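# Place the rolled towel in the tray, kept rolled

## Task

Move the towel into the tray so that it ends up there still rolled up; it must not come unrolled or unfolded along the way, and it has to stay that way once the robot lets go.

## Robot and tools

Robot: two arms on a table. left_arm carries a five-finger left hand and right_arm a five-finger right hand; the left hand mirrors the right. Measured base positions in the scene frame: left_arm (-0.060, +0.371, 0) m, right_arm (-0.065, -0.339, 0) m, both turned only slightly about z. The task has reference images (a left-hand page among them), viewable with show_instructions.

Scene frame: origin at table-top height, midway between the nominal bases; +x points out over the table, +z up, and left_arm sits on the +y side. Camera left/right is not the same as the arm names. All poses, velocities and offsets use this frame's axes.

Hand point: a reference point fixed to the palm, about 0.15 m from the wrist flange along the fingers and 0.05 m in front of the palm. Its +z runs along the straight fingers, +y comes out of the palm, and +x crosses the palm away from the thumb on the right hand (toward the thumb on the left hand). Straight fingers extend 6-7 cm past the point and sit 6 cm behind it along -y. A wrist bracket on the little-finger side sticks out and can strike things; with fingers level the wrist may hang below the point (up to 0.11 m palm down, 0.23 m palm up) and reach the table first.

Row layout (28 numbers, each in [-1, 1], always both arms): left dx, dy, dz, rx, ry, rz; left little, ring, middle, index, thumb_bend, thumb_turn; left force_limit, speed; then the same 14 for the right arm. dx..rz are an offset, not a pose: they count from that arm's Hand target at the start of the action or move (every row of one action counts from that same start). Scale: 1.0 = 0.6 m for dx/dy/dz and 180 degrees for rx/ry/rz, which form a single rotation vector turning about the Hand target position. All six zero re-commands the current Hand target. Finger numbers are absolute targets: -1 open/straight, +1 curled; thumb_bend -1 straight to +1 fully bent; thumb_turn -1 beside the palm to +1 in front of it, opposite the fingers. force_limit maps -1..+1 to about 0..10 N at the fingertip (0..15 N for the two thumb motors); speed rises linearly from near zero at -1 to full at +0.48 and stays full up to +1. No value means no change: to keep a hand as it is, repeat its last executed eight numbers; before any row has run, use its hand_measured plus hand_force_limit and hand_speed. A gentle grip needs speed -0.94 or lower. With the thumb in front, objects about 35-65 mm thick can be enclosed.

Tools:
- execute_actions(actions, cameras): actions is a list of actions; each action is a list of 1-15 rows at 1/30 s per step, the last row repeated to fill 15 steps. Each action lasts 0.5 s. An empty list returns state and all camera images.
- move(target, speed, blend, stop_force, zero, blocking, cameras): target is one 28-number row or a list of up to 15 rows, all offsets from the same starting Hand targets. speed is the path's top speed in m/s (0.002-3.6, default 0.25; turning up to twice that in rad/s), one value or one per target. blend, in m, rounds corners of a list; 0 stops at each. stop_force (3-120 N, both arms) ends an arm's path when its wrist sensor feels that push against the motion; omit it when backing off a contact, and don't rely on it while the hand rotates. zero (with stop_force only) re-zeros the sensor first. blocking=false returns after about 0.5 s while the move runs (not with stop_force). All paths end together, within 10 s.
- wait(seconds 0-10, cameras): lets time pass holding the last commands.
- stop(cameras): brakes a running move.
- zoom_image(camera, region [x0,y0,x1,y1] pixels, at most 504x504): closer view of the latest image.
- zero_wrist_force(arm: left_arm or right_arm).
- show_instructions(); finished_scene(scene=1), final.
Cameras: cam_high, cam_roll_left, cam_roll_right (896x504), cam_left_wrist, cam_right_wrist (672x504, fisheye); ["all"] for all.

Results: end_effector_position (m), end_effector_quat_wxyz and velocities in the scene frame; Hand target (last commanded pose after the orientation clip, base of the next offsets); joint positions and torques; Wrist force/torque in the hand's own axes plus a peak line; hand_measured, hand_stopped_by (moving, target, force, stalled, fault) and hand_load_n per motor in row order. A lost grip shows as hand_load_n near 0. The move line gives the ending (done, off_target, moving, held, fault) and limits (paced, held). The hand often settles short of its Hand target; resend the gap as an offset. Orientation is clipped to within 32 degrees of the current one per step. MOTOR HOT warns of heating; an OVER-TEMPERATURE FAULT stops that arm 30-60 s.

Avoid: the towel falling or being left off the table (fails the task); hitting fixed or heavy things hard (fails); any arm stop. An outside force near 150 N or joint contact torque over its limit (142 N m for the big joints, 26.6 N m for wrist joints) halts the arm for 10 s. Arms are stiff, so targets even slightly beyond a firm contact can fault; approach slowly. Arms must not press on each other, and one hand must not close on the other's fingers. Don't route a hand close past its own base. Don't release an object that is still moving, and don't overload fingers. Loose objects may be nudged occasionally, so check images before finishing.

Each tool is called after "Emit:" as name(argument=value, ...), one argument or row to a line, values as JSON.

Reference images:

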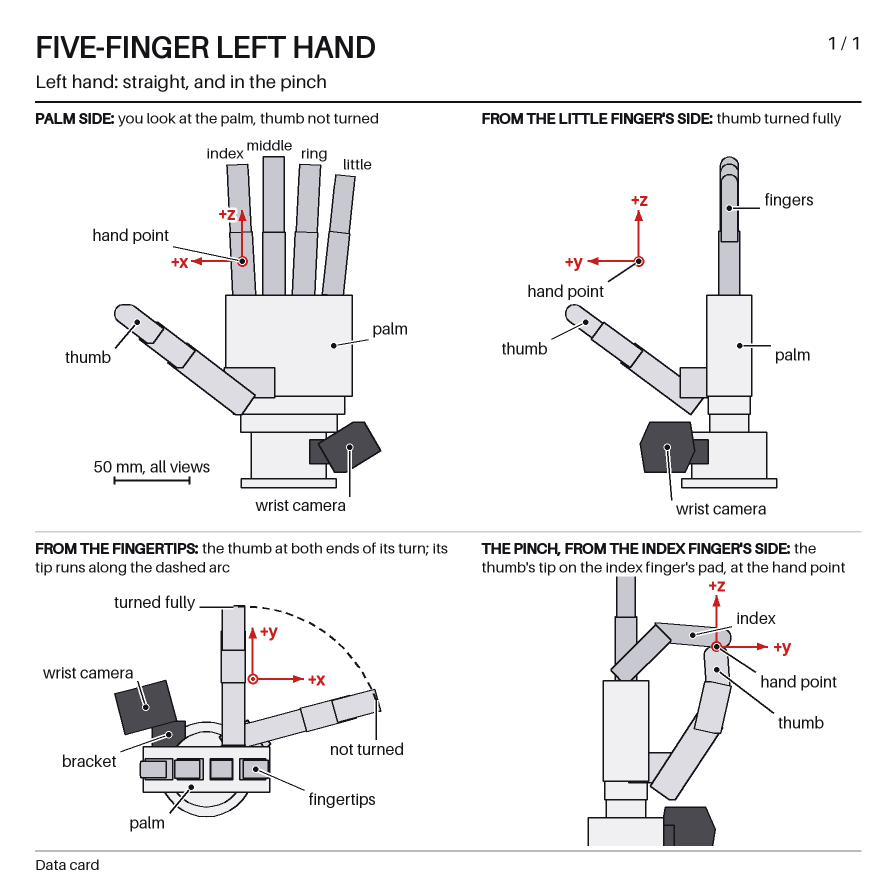

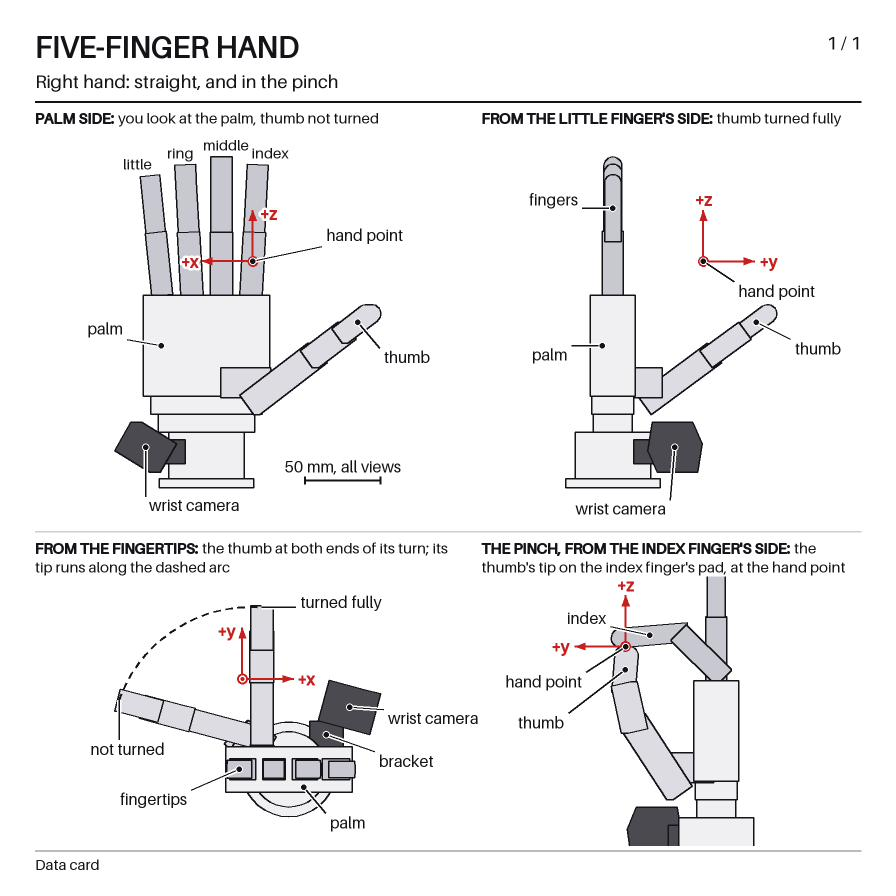

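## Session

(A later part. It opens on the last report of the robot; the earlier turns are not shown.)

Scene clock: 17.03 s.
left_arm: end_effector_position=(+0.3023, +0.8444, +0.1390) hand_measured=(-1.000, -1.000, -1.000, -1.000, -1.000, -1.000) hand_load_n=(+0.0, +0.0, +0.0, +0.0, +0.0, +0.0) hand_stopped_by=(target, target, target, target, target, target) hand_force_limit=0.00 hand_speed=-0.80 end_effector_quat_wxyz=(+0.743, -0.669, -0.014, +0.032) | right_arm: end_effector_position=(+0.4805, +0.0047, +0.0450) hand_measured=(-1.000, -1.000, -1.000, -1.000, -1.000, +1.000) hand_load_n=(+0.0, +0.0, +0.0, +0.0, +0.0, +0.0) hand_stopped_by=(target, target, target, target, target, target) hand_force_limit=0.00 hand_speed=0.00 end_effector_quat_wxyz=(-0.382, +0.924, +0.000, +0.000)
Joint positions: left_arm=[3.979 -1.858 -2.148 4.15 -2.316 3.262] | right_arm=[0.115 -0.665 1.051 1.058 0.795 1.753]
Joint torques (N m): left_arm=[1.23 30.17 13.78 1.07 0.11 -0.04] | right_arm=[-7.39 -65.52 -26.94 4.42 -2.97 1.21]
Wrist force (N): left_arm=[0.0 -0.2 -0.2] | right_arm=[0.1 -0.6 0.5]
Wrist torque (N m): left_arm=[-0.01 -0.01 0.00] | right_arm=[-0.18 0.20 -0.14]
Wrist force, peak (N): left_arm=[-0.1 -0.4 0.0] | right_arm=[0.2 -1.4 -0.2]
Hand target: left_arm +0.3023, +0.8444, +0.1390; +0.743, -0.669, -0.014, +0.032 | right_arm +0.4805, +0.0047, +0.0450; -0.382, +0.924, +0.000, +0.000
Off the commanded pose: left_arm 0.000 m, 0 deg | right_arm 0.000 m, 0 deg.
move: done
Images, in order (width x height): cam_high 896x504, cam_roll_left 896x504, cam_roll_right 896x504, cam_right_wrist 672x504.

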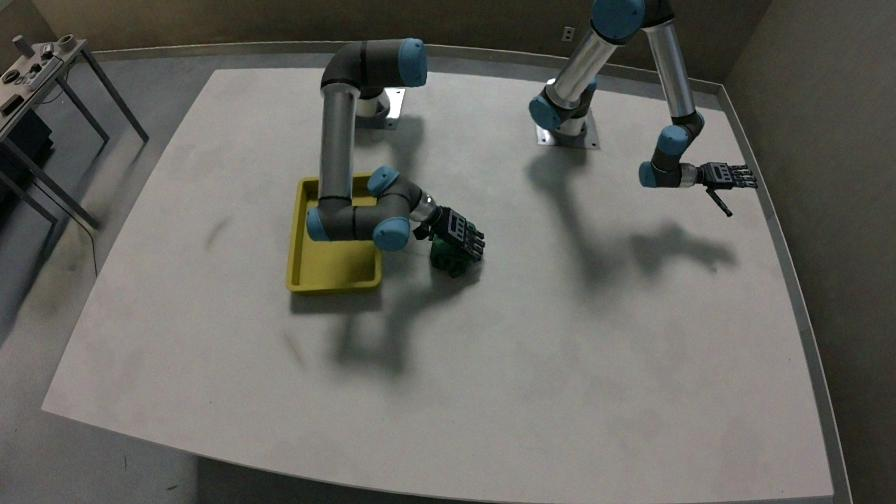

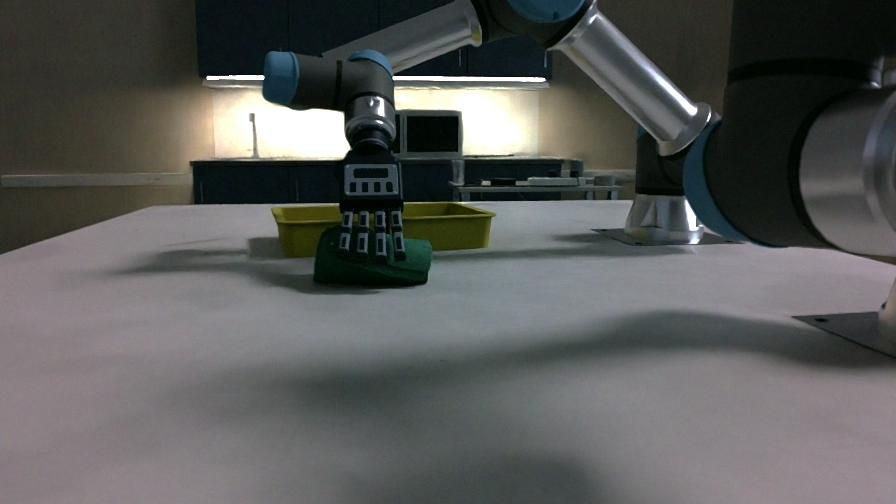

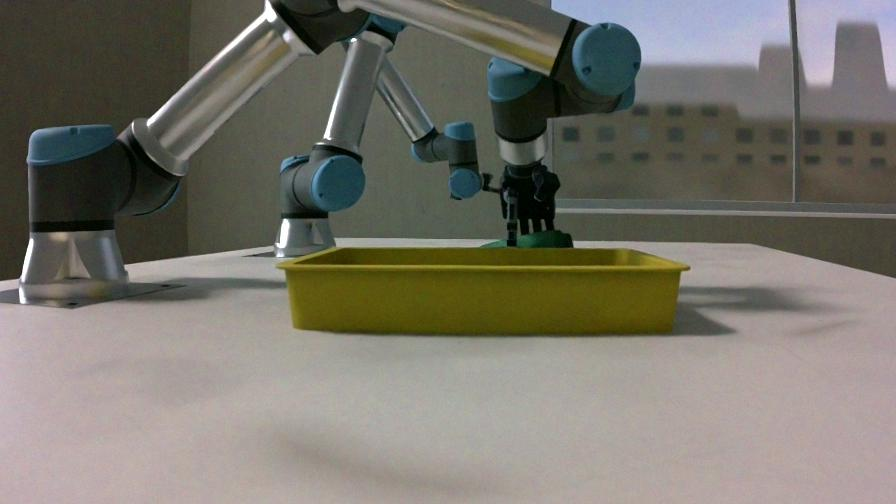

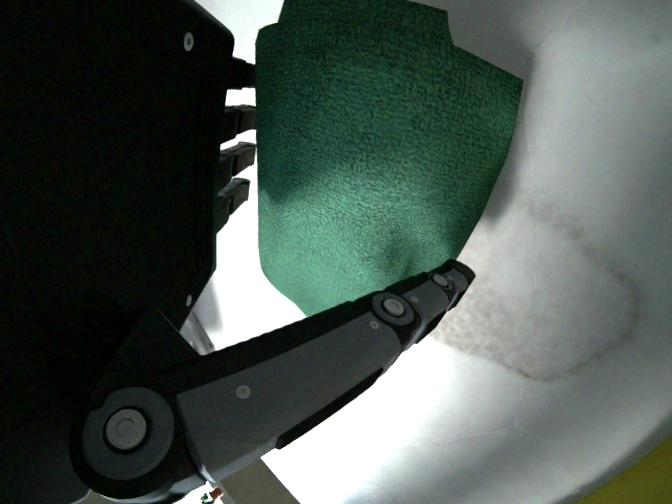

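Emit:
move(
  target=[
    [0,0,0,0,0,0,-1,-1,-1,-1,-1,-1,0,-0.8,0.0,0.0,-0.015,0,0,0,-1,-1,-1,-1,-1,1,0,0],
    [0,0,0,0,0,0,-1,-1,-1,-1,-1,-1,0,-0.8,0.0,0.0,-0.015,0,0,0,-0.5,-0.5,-0.5,-0.5,-0.6,1,0,-0.8],
  ],
  speed=0.06,
  cameras=["cam_high","cam_roll_left","cam_roll_right","cam_right_wrist"],
)

Scene clock: 21.30 s.
left_arm: end_effector_position=(+0.3023, +0.8444, +0.1390) hand_measured=(-1.000, -1.000, -1.000, -1.000, -1.000, -1.000) hand_load_n=(+0.0, +0.0, +0.0, +0.0, +0.5, -0.5) hand_stopped_by=(target, target, target, target, target, target) hand_force_limit=0.00 hand_speed=-0.80 end_effector_quat_wxyz=(+0.743, -0.669, -0.014, +0.032) | right_arm: end_effector_position=(+0.4805, +0.0047, +0.0360) hand_measured=(-0.500, -0.500, -0.500, -0.500, -0.600, +1.000) hand_load_n=(+0.0, +0.0, +0.0, +0.5, +0.5, +0.0) hand_stopped_by=(target, target, target, target, target, target) hand_force_limit=0.00 hand_speed=-0.80 end_effector_quat_wxyz=(-0.382, +0.924, +0.000, +0.000)
Joint positions: left_arm=[3.979 -1.858 -2.148 4.15 -2.316 3.262] | right_arm=[0.115 -0.656 1.058 1.041 0.795 1.753]
Joint torques (N m): left_arm=[1.17 30.18 14.62 1.03 0.14 -0.02] | right_arm=[1.53 -65.23 -26.66 4.25 -2.86 0.73]
Wrist force (N): left_arm=[0.0 -0.1 -0.1] | right_arm=[0.1 -0.8 0.1]
Wrist torque (N m): left_arm=[0.00 0.00 0.00] | right_arm=[-0.17 0.20 -0.15]
Wrist force, peak (N): left_arm=[-0.2 -0.4 0.0] | right_arm=[0.1 -1.7 0.5]
Hand target: left_arm +0.3023, +0.8444, +0.1390; +0.743, -0.669, -0.014, +0.032 | right_arm +0.4805, +0.0047, +0.0360; -0.382, +0.924, +0.000, +0.000
Off the commanded pose: left_arm 0.000 m, 0 deg | right_arm 0.000 m, 0 deg.
move: done
Images, in order (width x height): cam_high 896x504, cam_roll_left 896x504, cam_roll_right 896x504, cam_right_wrist 672x504.

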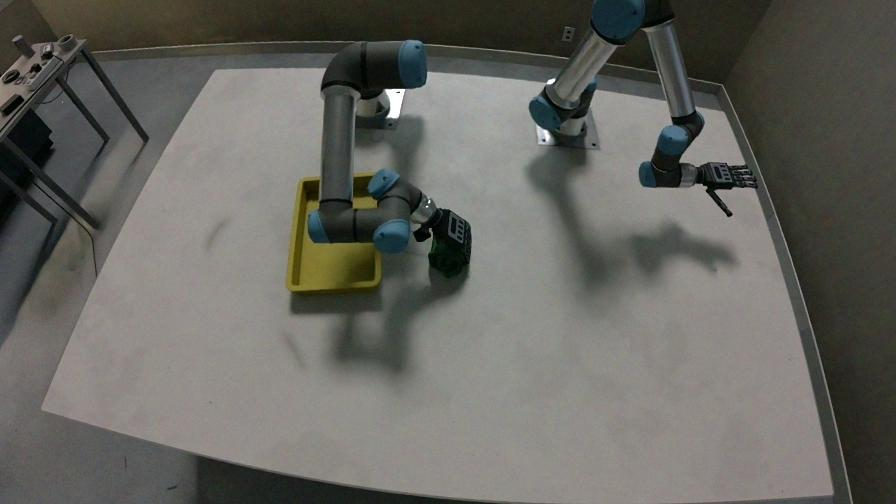

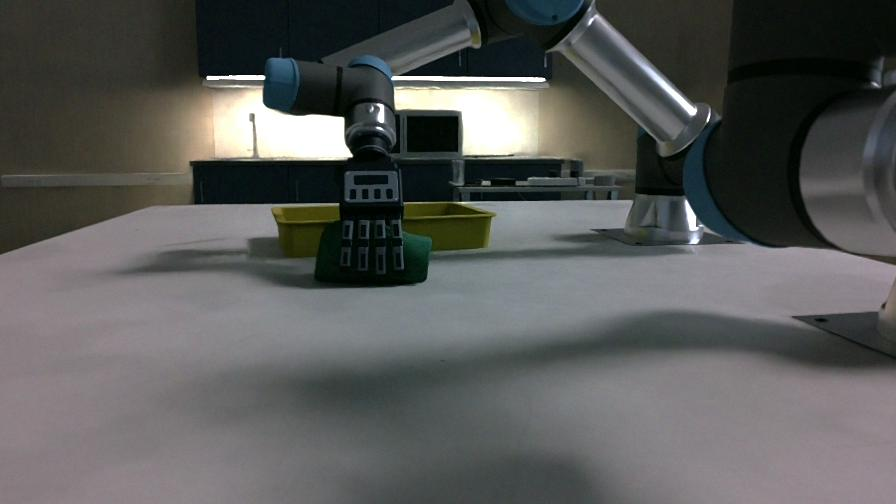

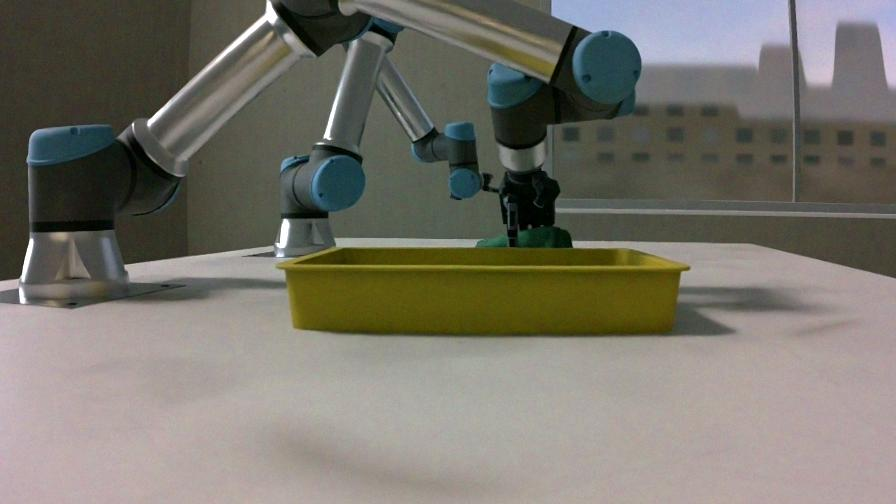

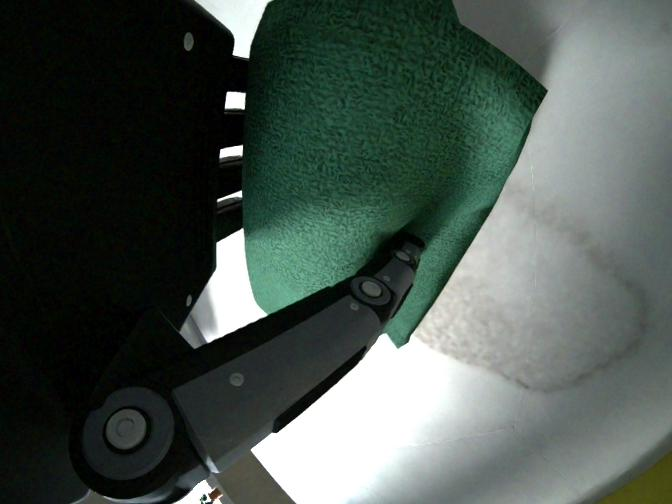

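Emit:
zoom_image(
  camera="cam_high",
  region=[400, 180, 520, 300],
)

Emit:
zoom_image(
  camera="cam_roll_left",
  region=[290, 150, 460, 300],
)

Emit:
zoom_image(
  camera="cam_right_wrist",
  region=[200, 0, 600, 380],
)

Scaled by 4.200 from the camera's 896x504 image, which has a finer 1280x720 frame.

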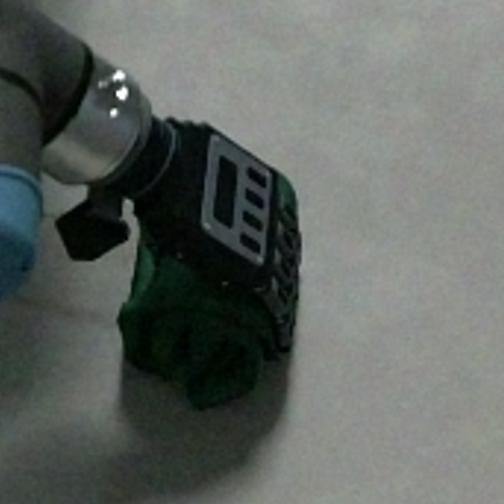

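Scaled by 2.965 from the camera's 896x504 image, which has a finer 1280x720 frame.

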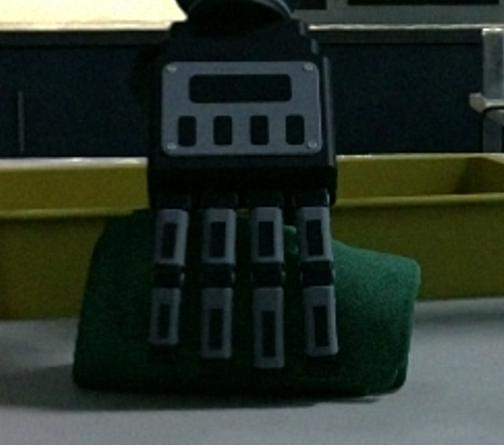

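Scaled by 1.260 from the camera's 672x504 image, which has a finer 960x720 frame.

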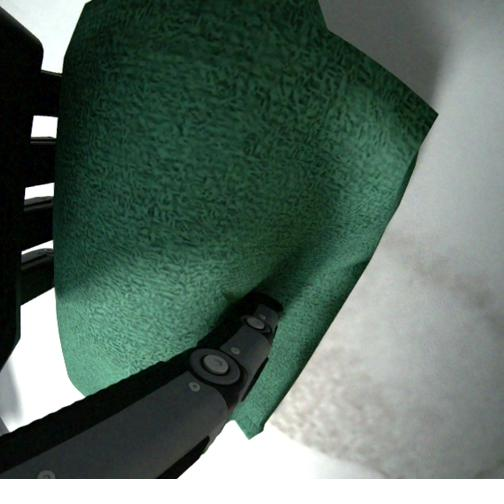

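Emit:
move(
  target=[
    [0,0,0,0,0,0,-1,-1,-1,-1,-1,-1,0,-0.8,0.0,0.0,0.0,0,0,0,-1,-1,-1,-1,-1,1,0,-0.3],
    [0,0,0,0,0,0,-1,-1,-1,-1,-1,-1,0,-0.8,0.0,0.0,0.12,0,0,0,-1,-1,-1,-1,-1,1,0,-0.3],
  ],
  speed=0.15,
  cameras=["cam_high","cam_roll_left","cam_roll_right","cam_right_wrist"],
)

Scene clock: 23.57 s.
left_arm: end_effector_position=(+0.3023, +0.8444, +0.1390) hand_measured=(-1.000, -1.000, -1.000, -1.000, -1.000, -1.000) hand_load_n=(+0.0, +0.0, +0.0, +0.0, +0.0, -0.5) hand_stopped_by=(target, target, target, target, target, target) hand_force_limit=0.00 hand_speed=-0.80 end_effector_quat_wxyz=(+0.743, -0.669, -0.014, +0.032) | right_arm: end_effector_position=(+0.4805, +0.0047, +0.1080) hand_measured=(-1.000, -1.000, -1.000, -1.000, -1.000, +1.000) hand_load_n=(+0.0, +0.0, +0.0, +0.0, +0.0, +0.0) hand_stopped_by=(target, target, target, target, target, target) hand_force_limit=0.00 hand_speed=-0.30 end_effector_quat_wxyz=(-0.382, +0.924, +0.000, +0.000)
Joint positions: left_arm=[3.979 -1.858 -2.148 4.15 -2.316 3.262] | right_arm=[0.115 -0.721 0.986 1.178 0.795 1.753]
Joint torques (N m): left_arm=[1.59 30.19 14.33 1.05 0.15 -0.17] | right_arm=[-6.42 -47.52 -14.51 3.4 -2.66 -1.89]
Wrist force (N): left_arm=[-0.1 -0.3 0.0] | right_arm=[0.2 -0.7 0.2]
Wrist torque (N m): left_arm=[-0.04 0.01 0.00] | right_arm=[-0.20 0.21 -0.17]
Wrist force, peak (N): left_arm=[-0.1 -0.4 -0.1] | right_arm=[-0.1 -2.0 -0.5]
Hand target: left_arm +0.3023, +0.8444, +0.1390; +0.743, -0.669, -0.014, +0.032 | right_arm +0.4805, +0.0047, +0.1080; -0.382, +0.924, +0.000, +0.000
Off the commanded pose: left_arm 0.000 m, 0 deg | right_arm 0.000 m, 0 deg.
move: done
Images, in order (width x height): cam_high 896x504, cam_roll_left 896x504, cam_roll_right 896x504, cam_right_wrist 672x504.

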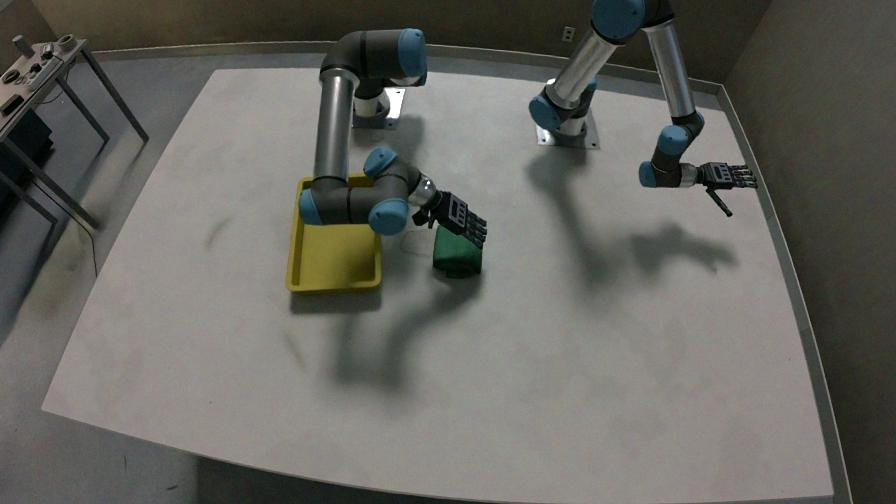

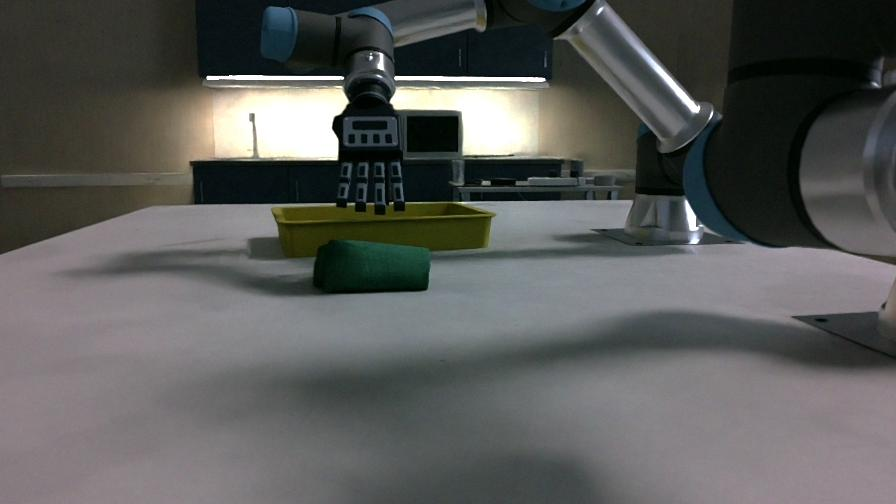

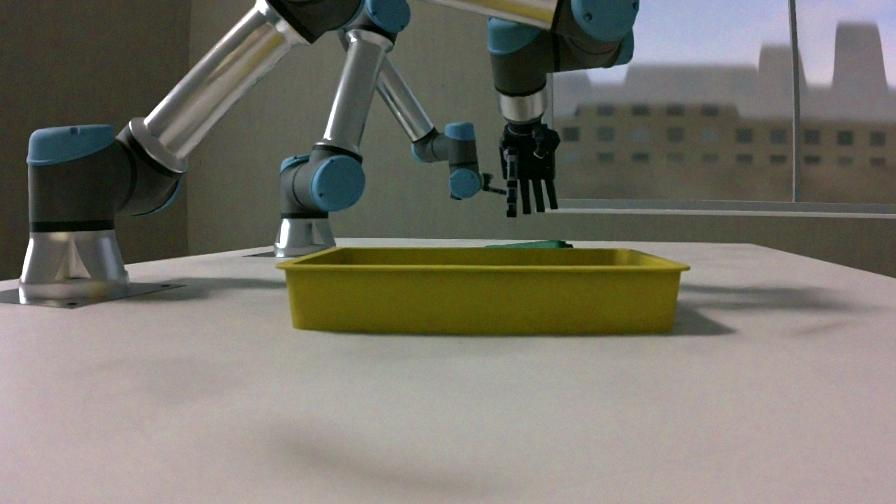

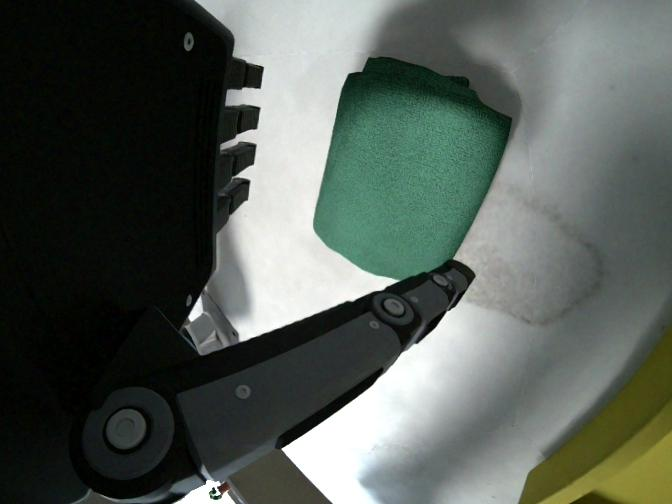

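Emit:
zoom_image(
  camera="cam_high",
  region=[400, 180, 520, 300],
)

Emit:
zoom_image(
  camera="cam_roll_left",
  region=[290, 150, 460, 300],
)

Emit:
zoom_image(
  camera="cam_right_wrist",
  region=[200, 20, 560, 320],
)

Scaled by 4.200 from the camera's 896x504 image, which has a finer 1280x720 frame.

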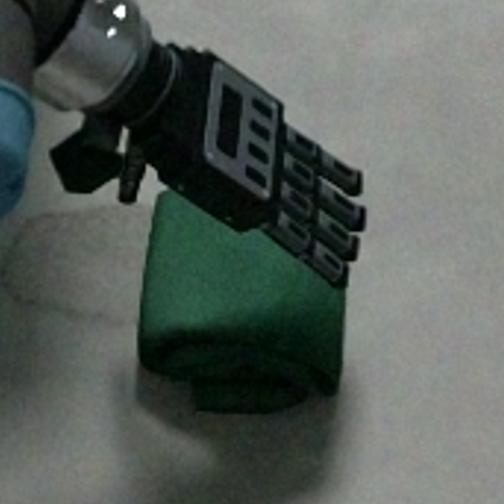

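Scaled by 2.965 from the camera's 896x504 image, which has a finer 1280x720 frame.

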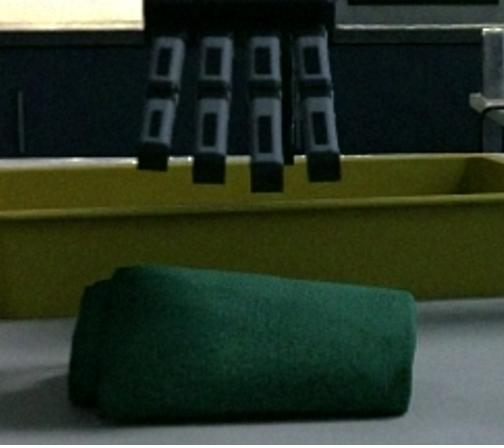

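Scaled by 1.400 from the camera's 672x504 image, which has a finer 960x720 frame.

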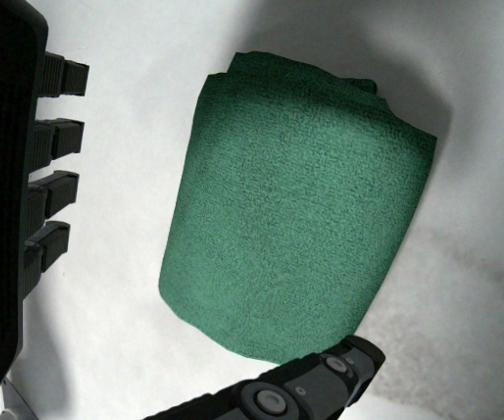

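Emit:
move(
  target=[
    [0,0,0,0,0,0,-1,-1,-1,-1,-1,-1,0,-0.8,0.0,0.002,-0.05,0.0278,0,0,-1,-1,-1,-1,-1,1,0,-0.3],
  ],
  speed=0.1,
  cameras=[],
)

Emit:
move(
  target=[
    [0,0,0,0,0,0,-1,-1,-1,-1,-1,-1,0,-0.8,0.0,0.0,-0.0917,0,0,0,-1,-1,-1,-1,-1,1,0,-0.3],
  ],
  speed=0.06,
  stop_force=5,
  cameras=["cam_high","cam_roll_left","cam_roll_right","cam_right_wrist"],
)

Scene clock: 26.77 s.
left_arm: end_effector_position=(+0.3023, +0.8444, +0.1390) hand_measured=(-1.000, -1.000, -1.000, -1.000, -1.000, -1.000) hand_load_n=(+0.0, +0.0, +0.0, +0.0, +0.0, +0.0) hand_stopped_by=(target, target, target, target, target, target) hand_force_limit=0.00 hand_speed=-0.80 end_effector_quat_wxyz=(+0.743, -0.669, -0.014, +0.032) | right_arm: end_effector_position=(+0.4805, +0.0058, +0.0779) hand_measured=(-1.000, -1.000, -1.000, -1.000, -1.000, +1.000) hand_load_n=(+0.0, +0.0, +0.0, +0.0, +0.0, +0.0) hand_stopped_by=(target, target, target, target, target, target) hand_force_limit=0.00 hand_speed=-0.30 end_effector_quat_wxyz=(-0.422, +0.907, +0.000, +0.000)
Joint positions: left_arm=[3.979 -1.858 -2.148 4.15 -2.316 3.262] | right_arm=[0.085 -0.699 1.062 1.09 0.705 1.726]
Joint torques (N m): left_arm=[1.25 30 14.59 1.14 0.11 -0.07] | right_arm=[9.01 -64.9 -21.25 3.78 0.22 1.78]
Wrist force (N): left_arm=[-0.1 -0.1 -0.1] | right_arm=[-0.2 -0.7 0.6]
Wrist torque (N m): left_arm=[-0.02 0.01 0.00] | right_arm=[-0.24 0.25 -0.25]
Wrist force, peak (N): left_arm=[-0.2 -0.3 -0.2] | right_arm=[-0.2 -1.7 0.0]
Hand target: left_arm +0.3023, +0.8444, +0.1390; +0.743, -0.669, -0.014, +0.032 | right_arm +0.4805, +0.0059, +0.0780; -0.422, +0.907, +0.000, +0.000
Off the commanded pose: left_arm 0.000 m, 0 deg | right_arm 0.000 m, 0 deg.
move: done
No camera images: "cameras" was empty.

Scene clock: 28.73 s.
left_arm: end_effector_position=(+0.3023, +0.8444, +0.1390) hand_measured=(-1.000, -1.000, -1.000, -1.000, -1.000, -1.000) hand_load_n=(+0.0, +0.0, -0.5, +0.0, +0.0, +0.0) hand_stopped_by=(target, target, target, target, target, target) hand_force_limit=0.00 hand_speed=-0.80 end_effector_quat_wxyz=(+0.743, -0.669, -0.014, +0.032) | right_arm: end_effector_position=(+0.4805, +0.0059, +0.0230) hand_measured=(-1.000, -1.000, -1.000, -1.000, -1.000, +1.000) hand_load_n=(+0.0, +0.0, +0.0, +0.0, +0.0, +0.0) hand_stopped_by=(target, target, target, target, target, target) hand_force_limit=0.00 hand_speed=-0.30 end_effector_quat_wxyz=(-0.422, +0.907, +0.000, +0.000)
Joint positions: left_arm=[3.979 -1.858 -2.148 4.15 -2.316 3.262] | right_arm=[0.086 -0.64 1.102 0.991 0.705 1.726]
Joint torques (N m): left_arm=[1.25 30.06 14.38 1.18 0.11 -0.21] | right_arm=[8.41 -65.4 -26.39 4.86 -3.49 1.89]
Wrist force (N): left_arm=[-0.1 -0.3 -0.1] | right_arm=[0.0 -1.4 0.4]
Wrist torque (N m): left_arm=[-0.02 0.02 0.00] | right_arm=[-0.24 0.25 -0.26]
Wrist force, peak (N): left_arm=[-0.2 -0.4 -0.2] | right_arm=[-0.2 -1.7 0.0]
Hand target: left_arm +0.3023, +0.8444, +0.1390; +0.743, -0.669, -0.014, +0.032 | right_arm +0.4805, +0.0059, +0.0230; -0.422, +0.907, +0.000, +0.000
Off the commanded pose: left_arm 0.000 m, 0 deg | right_arm 0.000 m, 0 deg.
move: done
Images, in order (width x height): cam_high 896x504, cam_roll_left 896x504, cam_roll_right 896x504, cam_right_wrist 672x504.

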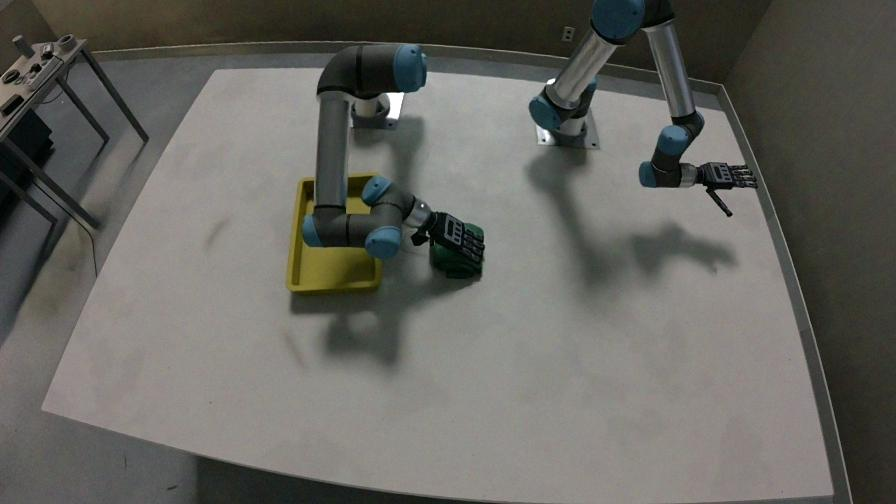

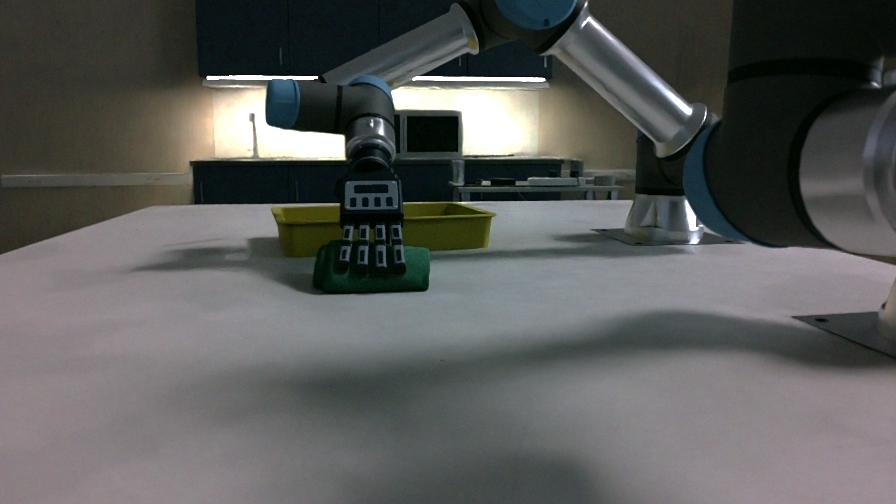

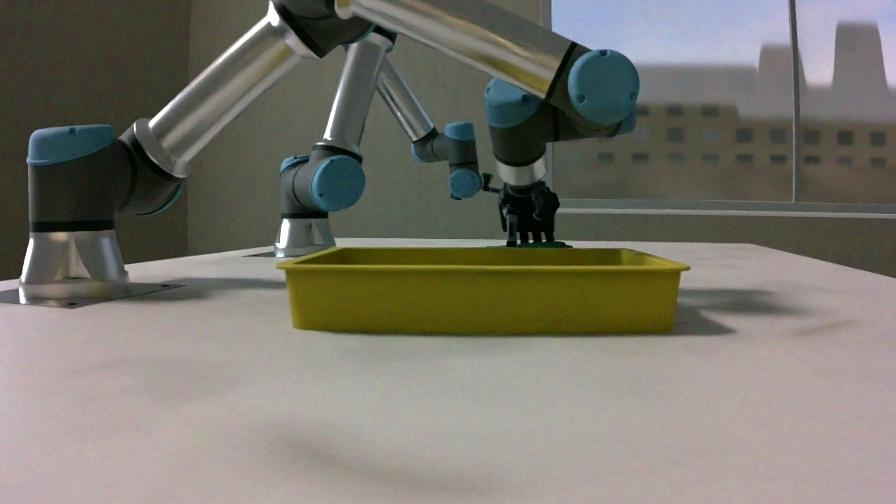

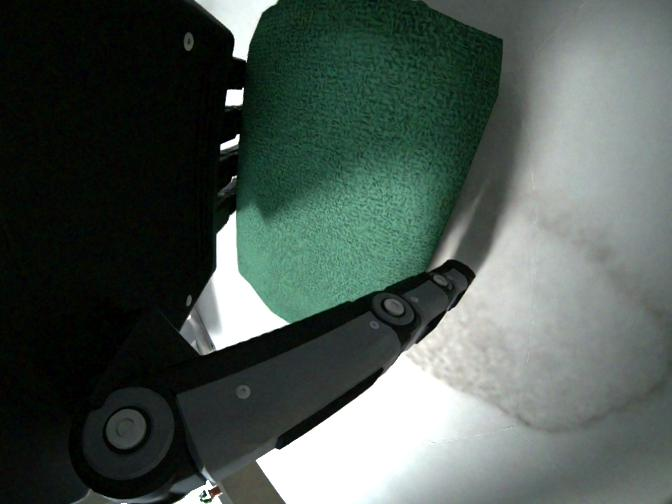

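Emit:
zoom_image(
  camera="cam_high",
  region=[400, 180, 520, 300],
)

Emit:
zoom_image(
  camera="cam_roll_left",
  region=[290, 150, 460, 300],
)

Emit:
zoom_image(
  camera="cam_right_wrist",
  region=[200, 0, 600, 380],
)

Scaled by 4.200 from the camera's 896x504 image, which has a finer 1280x720 frame.

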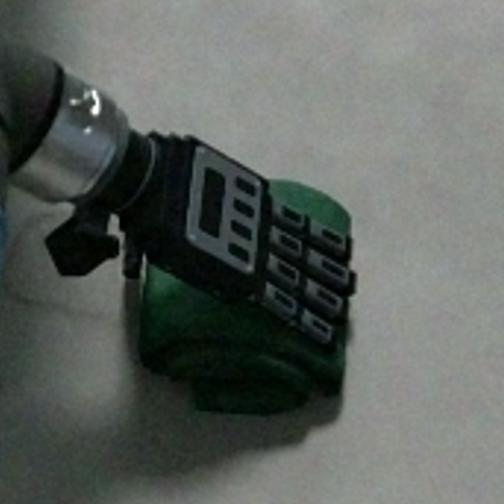

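Scaled by 2.965 from the camera's 896x504 image, which has a finer 1280x720 frame.

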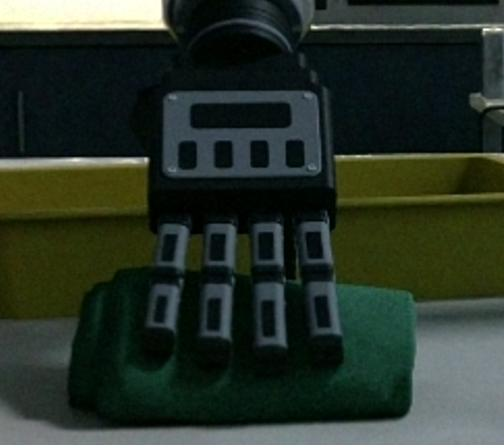

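Scaled by 1.260 from the camera's 672x504 image, which has a finer 960x720 frame.

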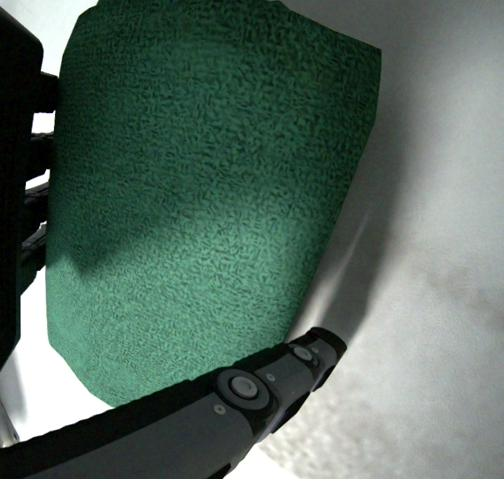

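Emit:
move(
  target=[
    [0,0,0,0,0,0,-1,-1,-1,-1,-1,-1,0,-0.8,0.0,0.0,0.05,0,0,0,-1,-1,-1,-1,-1,1,0,-0.3],
    [0,0,0,0,0,0,-1,-1,-1,-1,-1,-1,0,-0.8,0.0,0.0215,0.05,0,0,0,-1,-1,-1,-1,-1,1,0,-0.3],
    [0,0,0,0,0,0,-1,-1,-1,-1,-1,-1,0,-0.8,0.0,0.0215,0.0,0,0,0,-1,-1,-1,-1,-1,1,0,-0.3],
  ],
  speed=0.06,
  stop_force=6,
  cameras=["cam_high","cam_roll_left","cam_right_wrist"],
)

Scene clock: 31.37 s.
left_arm: end_effector_position=(+0.3023, +0.8444, +0.1390) hand_measured=(-1.000, -1.000, -1.000, -1.000, -1.000, -1.000) hand_load_n=(+0.0, +0.0, +0.0, +0.0, +0.0, +0.0) hand_stopped_by=(target, target, target, target, target, target) hand_force_limit=0.00 hand_speed=-0.80 end_effector_quat_wxyz=(+0.743, -0.669, -0.014, +0.032) | right_arm: end_effector_position=(+0.4805, +0.0188, +0.0230) hand_measured=(-1.000, -1.000, -1.000, -1.000, -1.000, +1.000) hand_load_n=(+0.0, +0.0, +0.0, +0.0, +0.0, +0.0) hand_stopped_by=(target, target, target, target, target, target) hand_force_limit=0.00 hand_speed=-0.30 end_effector_quat_wxyz=(-0.422, +0.907, +0.000, +0.000)
Joint positions: left_arm=[3.979 -1.858 -2.148 4.15 -2.316 3.262] | right_arm=[0.107 -0.634 1.082 0.98 0.708 1.759]
Joint torques (N m): left_arm=[1.07 30.46 14.06 1.2 0.28 -0.17] | right_arm=[-10.03 -65.52 -26.32 4.66 -3.58 1.74]
Wrist force (N): left_arm=[-0.1 -0.3 -0.1] | right_arm=[-0.2 -1.6 -0.3]
Wrist torque (N m): left_arm=[-0.03 0.01 0.00] | right_arm=[-0.32 0.27 -0.21]
Wrist force, peak (N): left_arm=[-0.1 -0.4 -0.1] | right_arm=[-0.1 -3.0 -1.5]
Hand target: left_arm +0.3023, +0.8444, +0.1390; +0.743, -0.669, -0.014, +0.032 | right_arm +0.4805, +0.0188, +0.0230; -0.422, +0.907, +0.000, +0.000
Off the commanded pose: left_arm 0.000 m, 0 deg | right_arm 0.000 m, 0 deg.
move: done
Images, in order (width x height): cam_high 896x504, cam_roll_left 896x504, cam_right_wrist 672x504.

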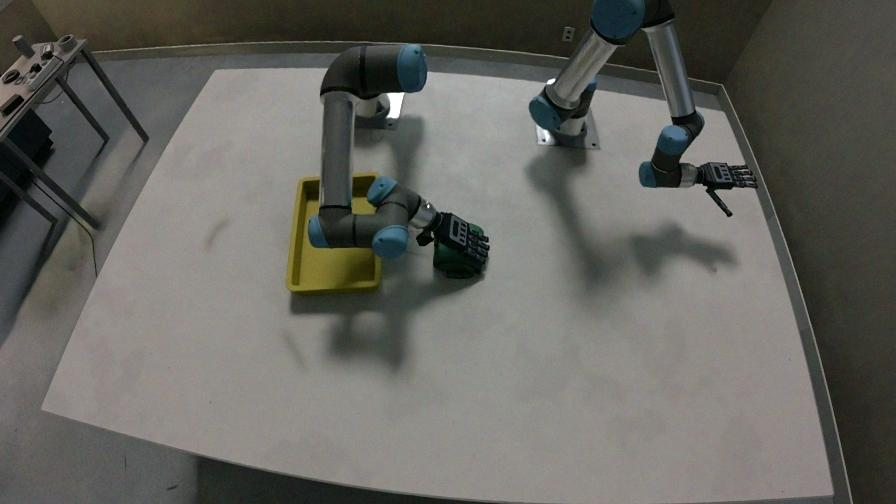

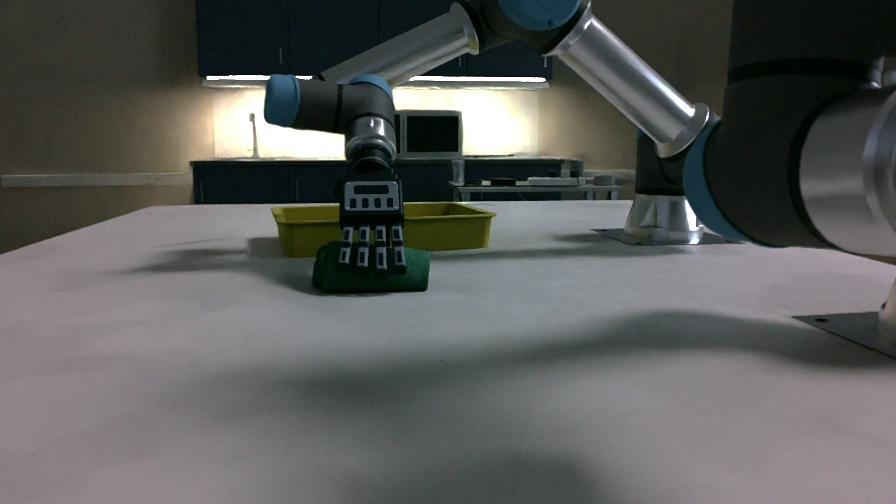

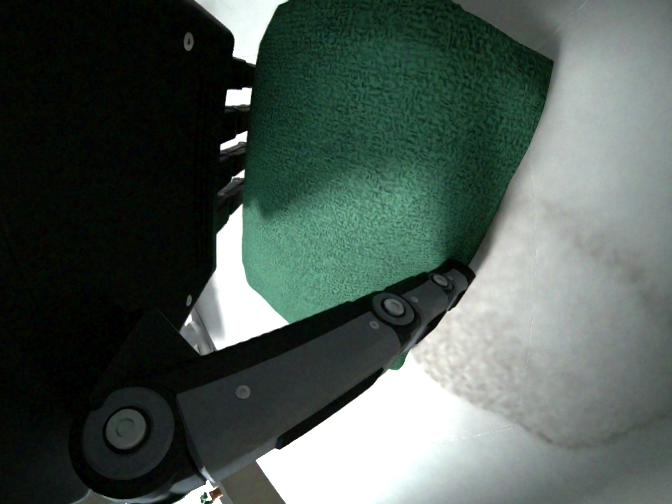

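Emit:
zoom_image(
  camera="cam_high",
  region=[400, 180, 520, 300],
)

Emit:
zoom_image(
  camera="cam_roll_left",
  region=[290, 150, 460, 300],
)

Emit:
zoom_image(
  camera="cam_right_wrist",
  region=[360, 180, 560, 400],
)

Scaled by 4.200 from the camera's 896x504 image, which has a finer 1280x720 frame.

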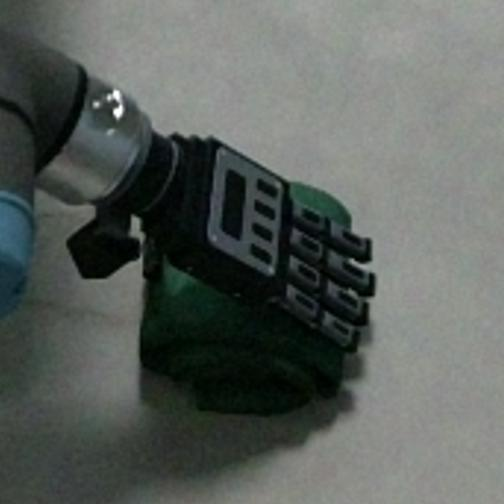

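Scaled by 2.965 from the camera's 896x504 image, which has a finer 1280x720 frame.

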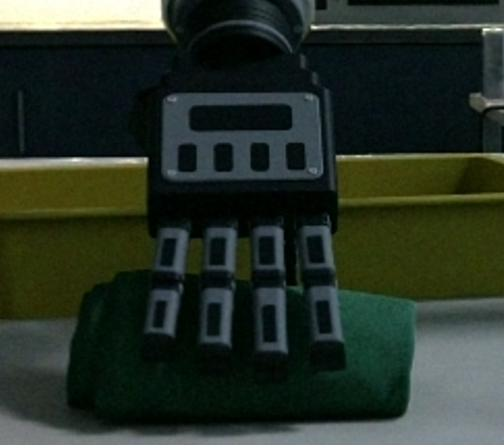

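Scaled by 2.291 from the camera's 672x504 image, which has a finer 960x720 frame.

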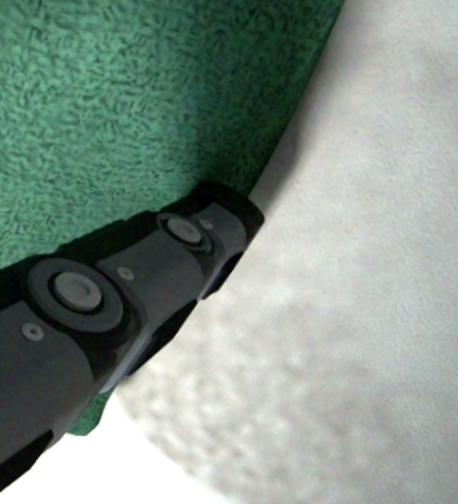

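Emit:
move(
  target=[
    [0,0,0,0,0,0,-1,-1,-1,-1,-1,-1,0,-0.8,0.0,0.0,0.0,0,0,0,-0.5,-0.5,-0.5,-0.5,-0.65,1,0,-0.8],
  ],
  speed=0.06,
  cameras=["cam_high","cam_roll_left","cam_right_wrist"],
)

Scene clock: 33.23 s.
left_arm: end_effector_position=(+0.3023, +0.8444, +0.1390) hand_measured=(-1.000, -1.000, -1.000, -1.000, -1.000, -1.000) hand_load_n=(+0.0, +0.0, +0.0, +0.0, +0.0, -0.5) hand_stopped_by=(target, target, target, target, target, target) hand_force_limit=0.00 hand_speed=-0.80 end_effector_quat_wxyz=(+0.743, -0.669, -0.014, +0.032) | right_arm: end_effector_position=(+0.4805, +0.0188, +0.0230) hand_measured=(-0.500, -0.500, -0.632, -0.500, -0.652, +1.000) hand_load_n=(+0.5, +2.5, +0.0, +3.0, +2.0, +0.5) hand_stopped_by=(target, target, force, target, target, target) hand_force_limit=0.00 hand_speed=-0.80 end_effector_quat_wxyz=(-0.422, +0.907, +0.000, +0.000)
Joint positions: left_arm=[3.979 -1.858 -2.148 4.15 -2.316 3.262] | right_arm=[0.107 -0.634 1.082 0.98 0.708 1.759]
Joint torques (N m): left_arm=[1.49 30.49 14.86 1.12 0.18 -0.14] | right_arm=[-9.27 -48.75 -19.08 2.47 3.1 1.68]
Wrist force (N): left_arm=[0.0 -0.2 -0.1] | right_arm=[-0.5 -10.1 -3.2]
Wrist torque (N m): left_arm=[-0.02 -0.01 0.00] | right_arm=[-0.07 0.34 -0.45]
Wrist force, peak (N): left_arm=[0.2 -0.1 -0.3] | right_arm=[-0.2 -12.6 -3.9]
Hand target: left_arm +0.3023, +0.8444, +0.1390; +0.743, -0.669, -0.014, +0.032 | right_arm +0.4805, +0.0188, +0.0230; -0.422, +0.907, +0.000, +0.000
Off the commanded pose: left_arm 0.000 m, 0 deg | right_arm 0.000 m, 0 deg.
move: done
Images, in order (width x height): cam_high 896x504, cam_roll_left 896x504, cam_right_wrist 672x504.

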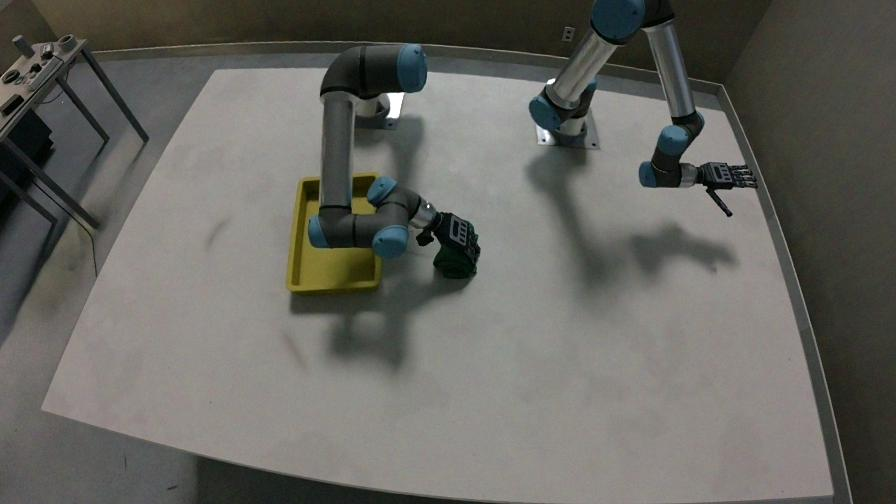

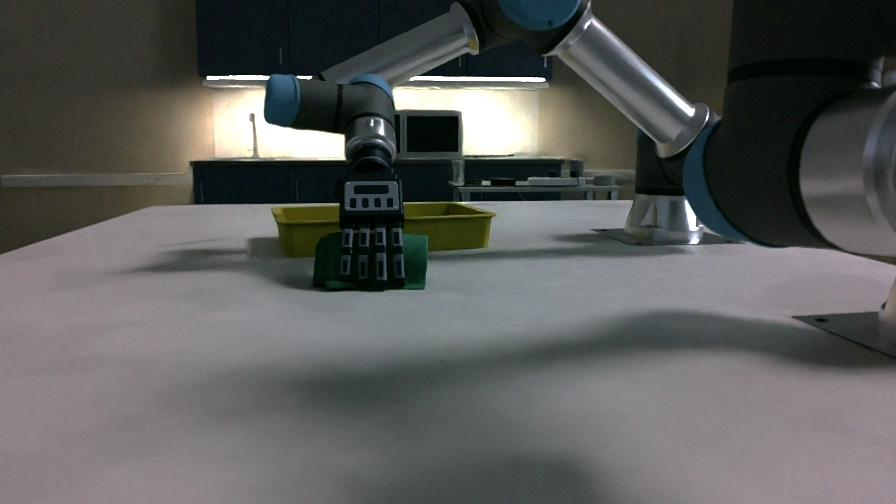

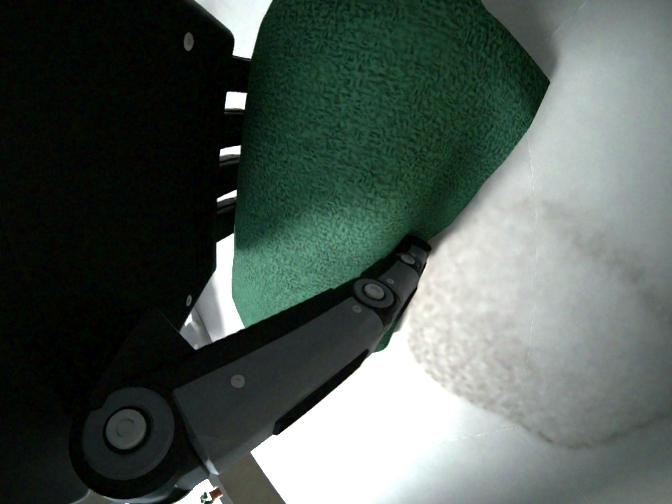

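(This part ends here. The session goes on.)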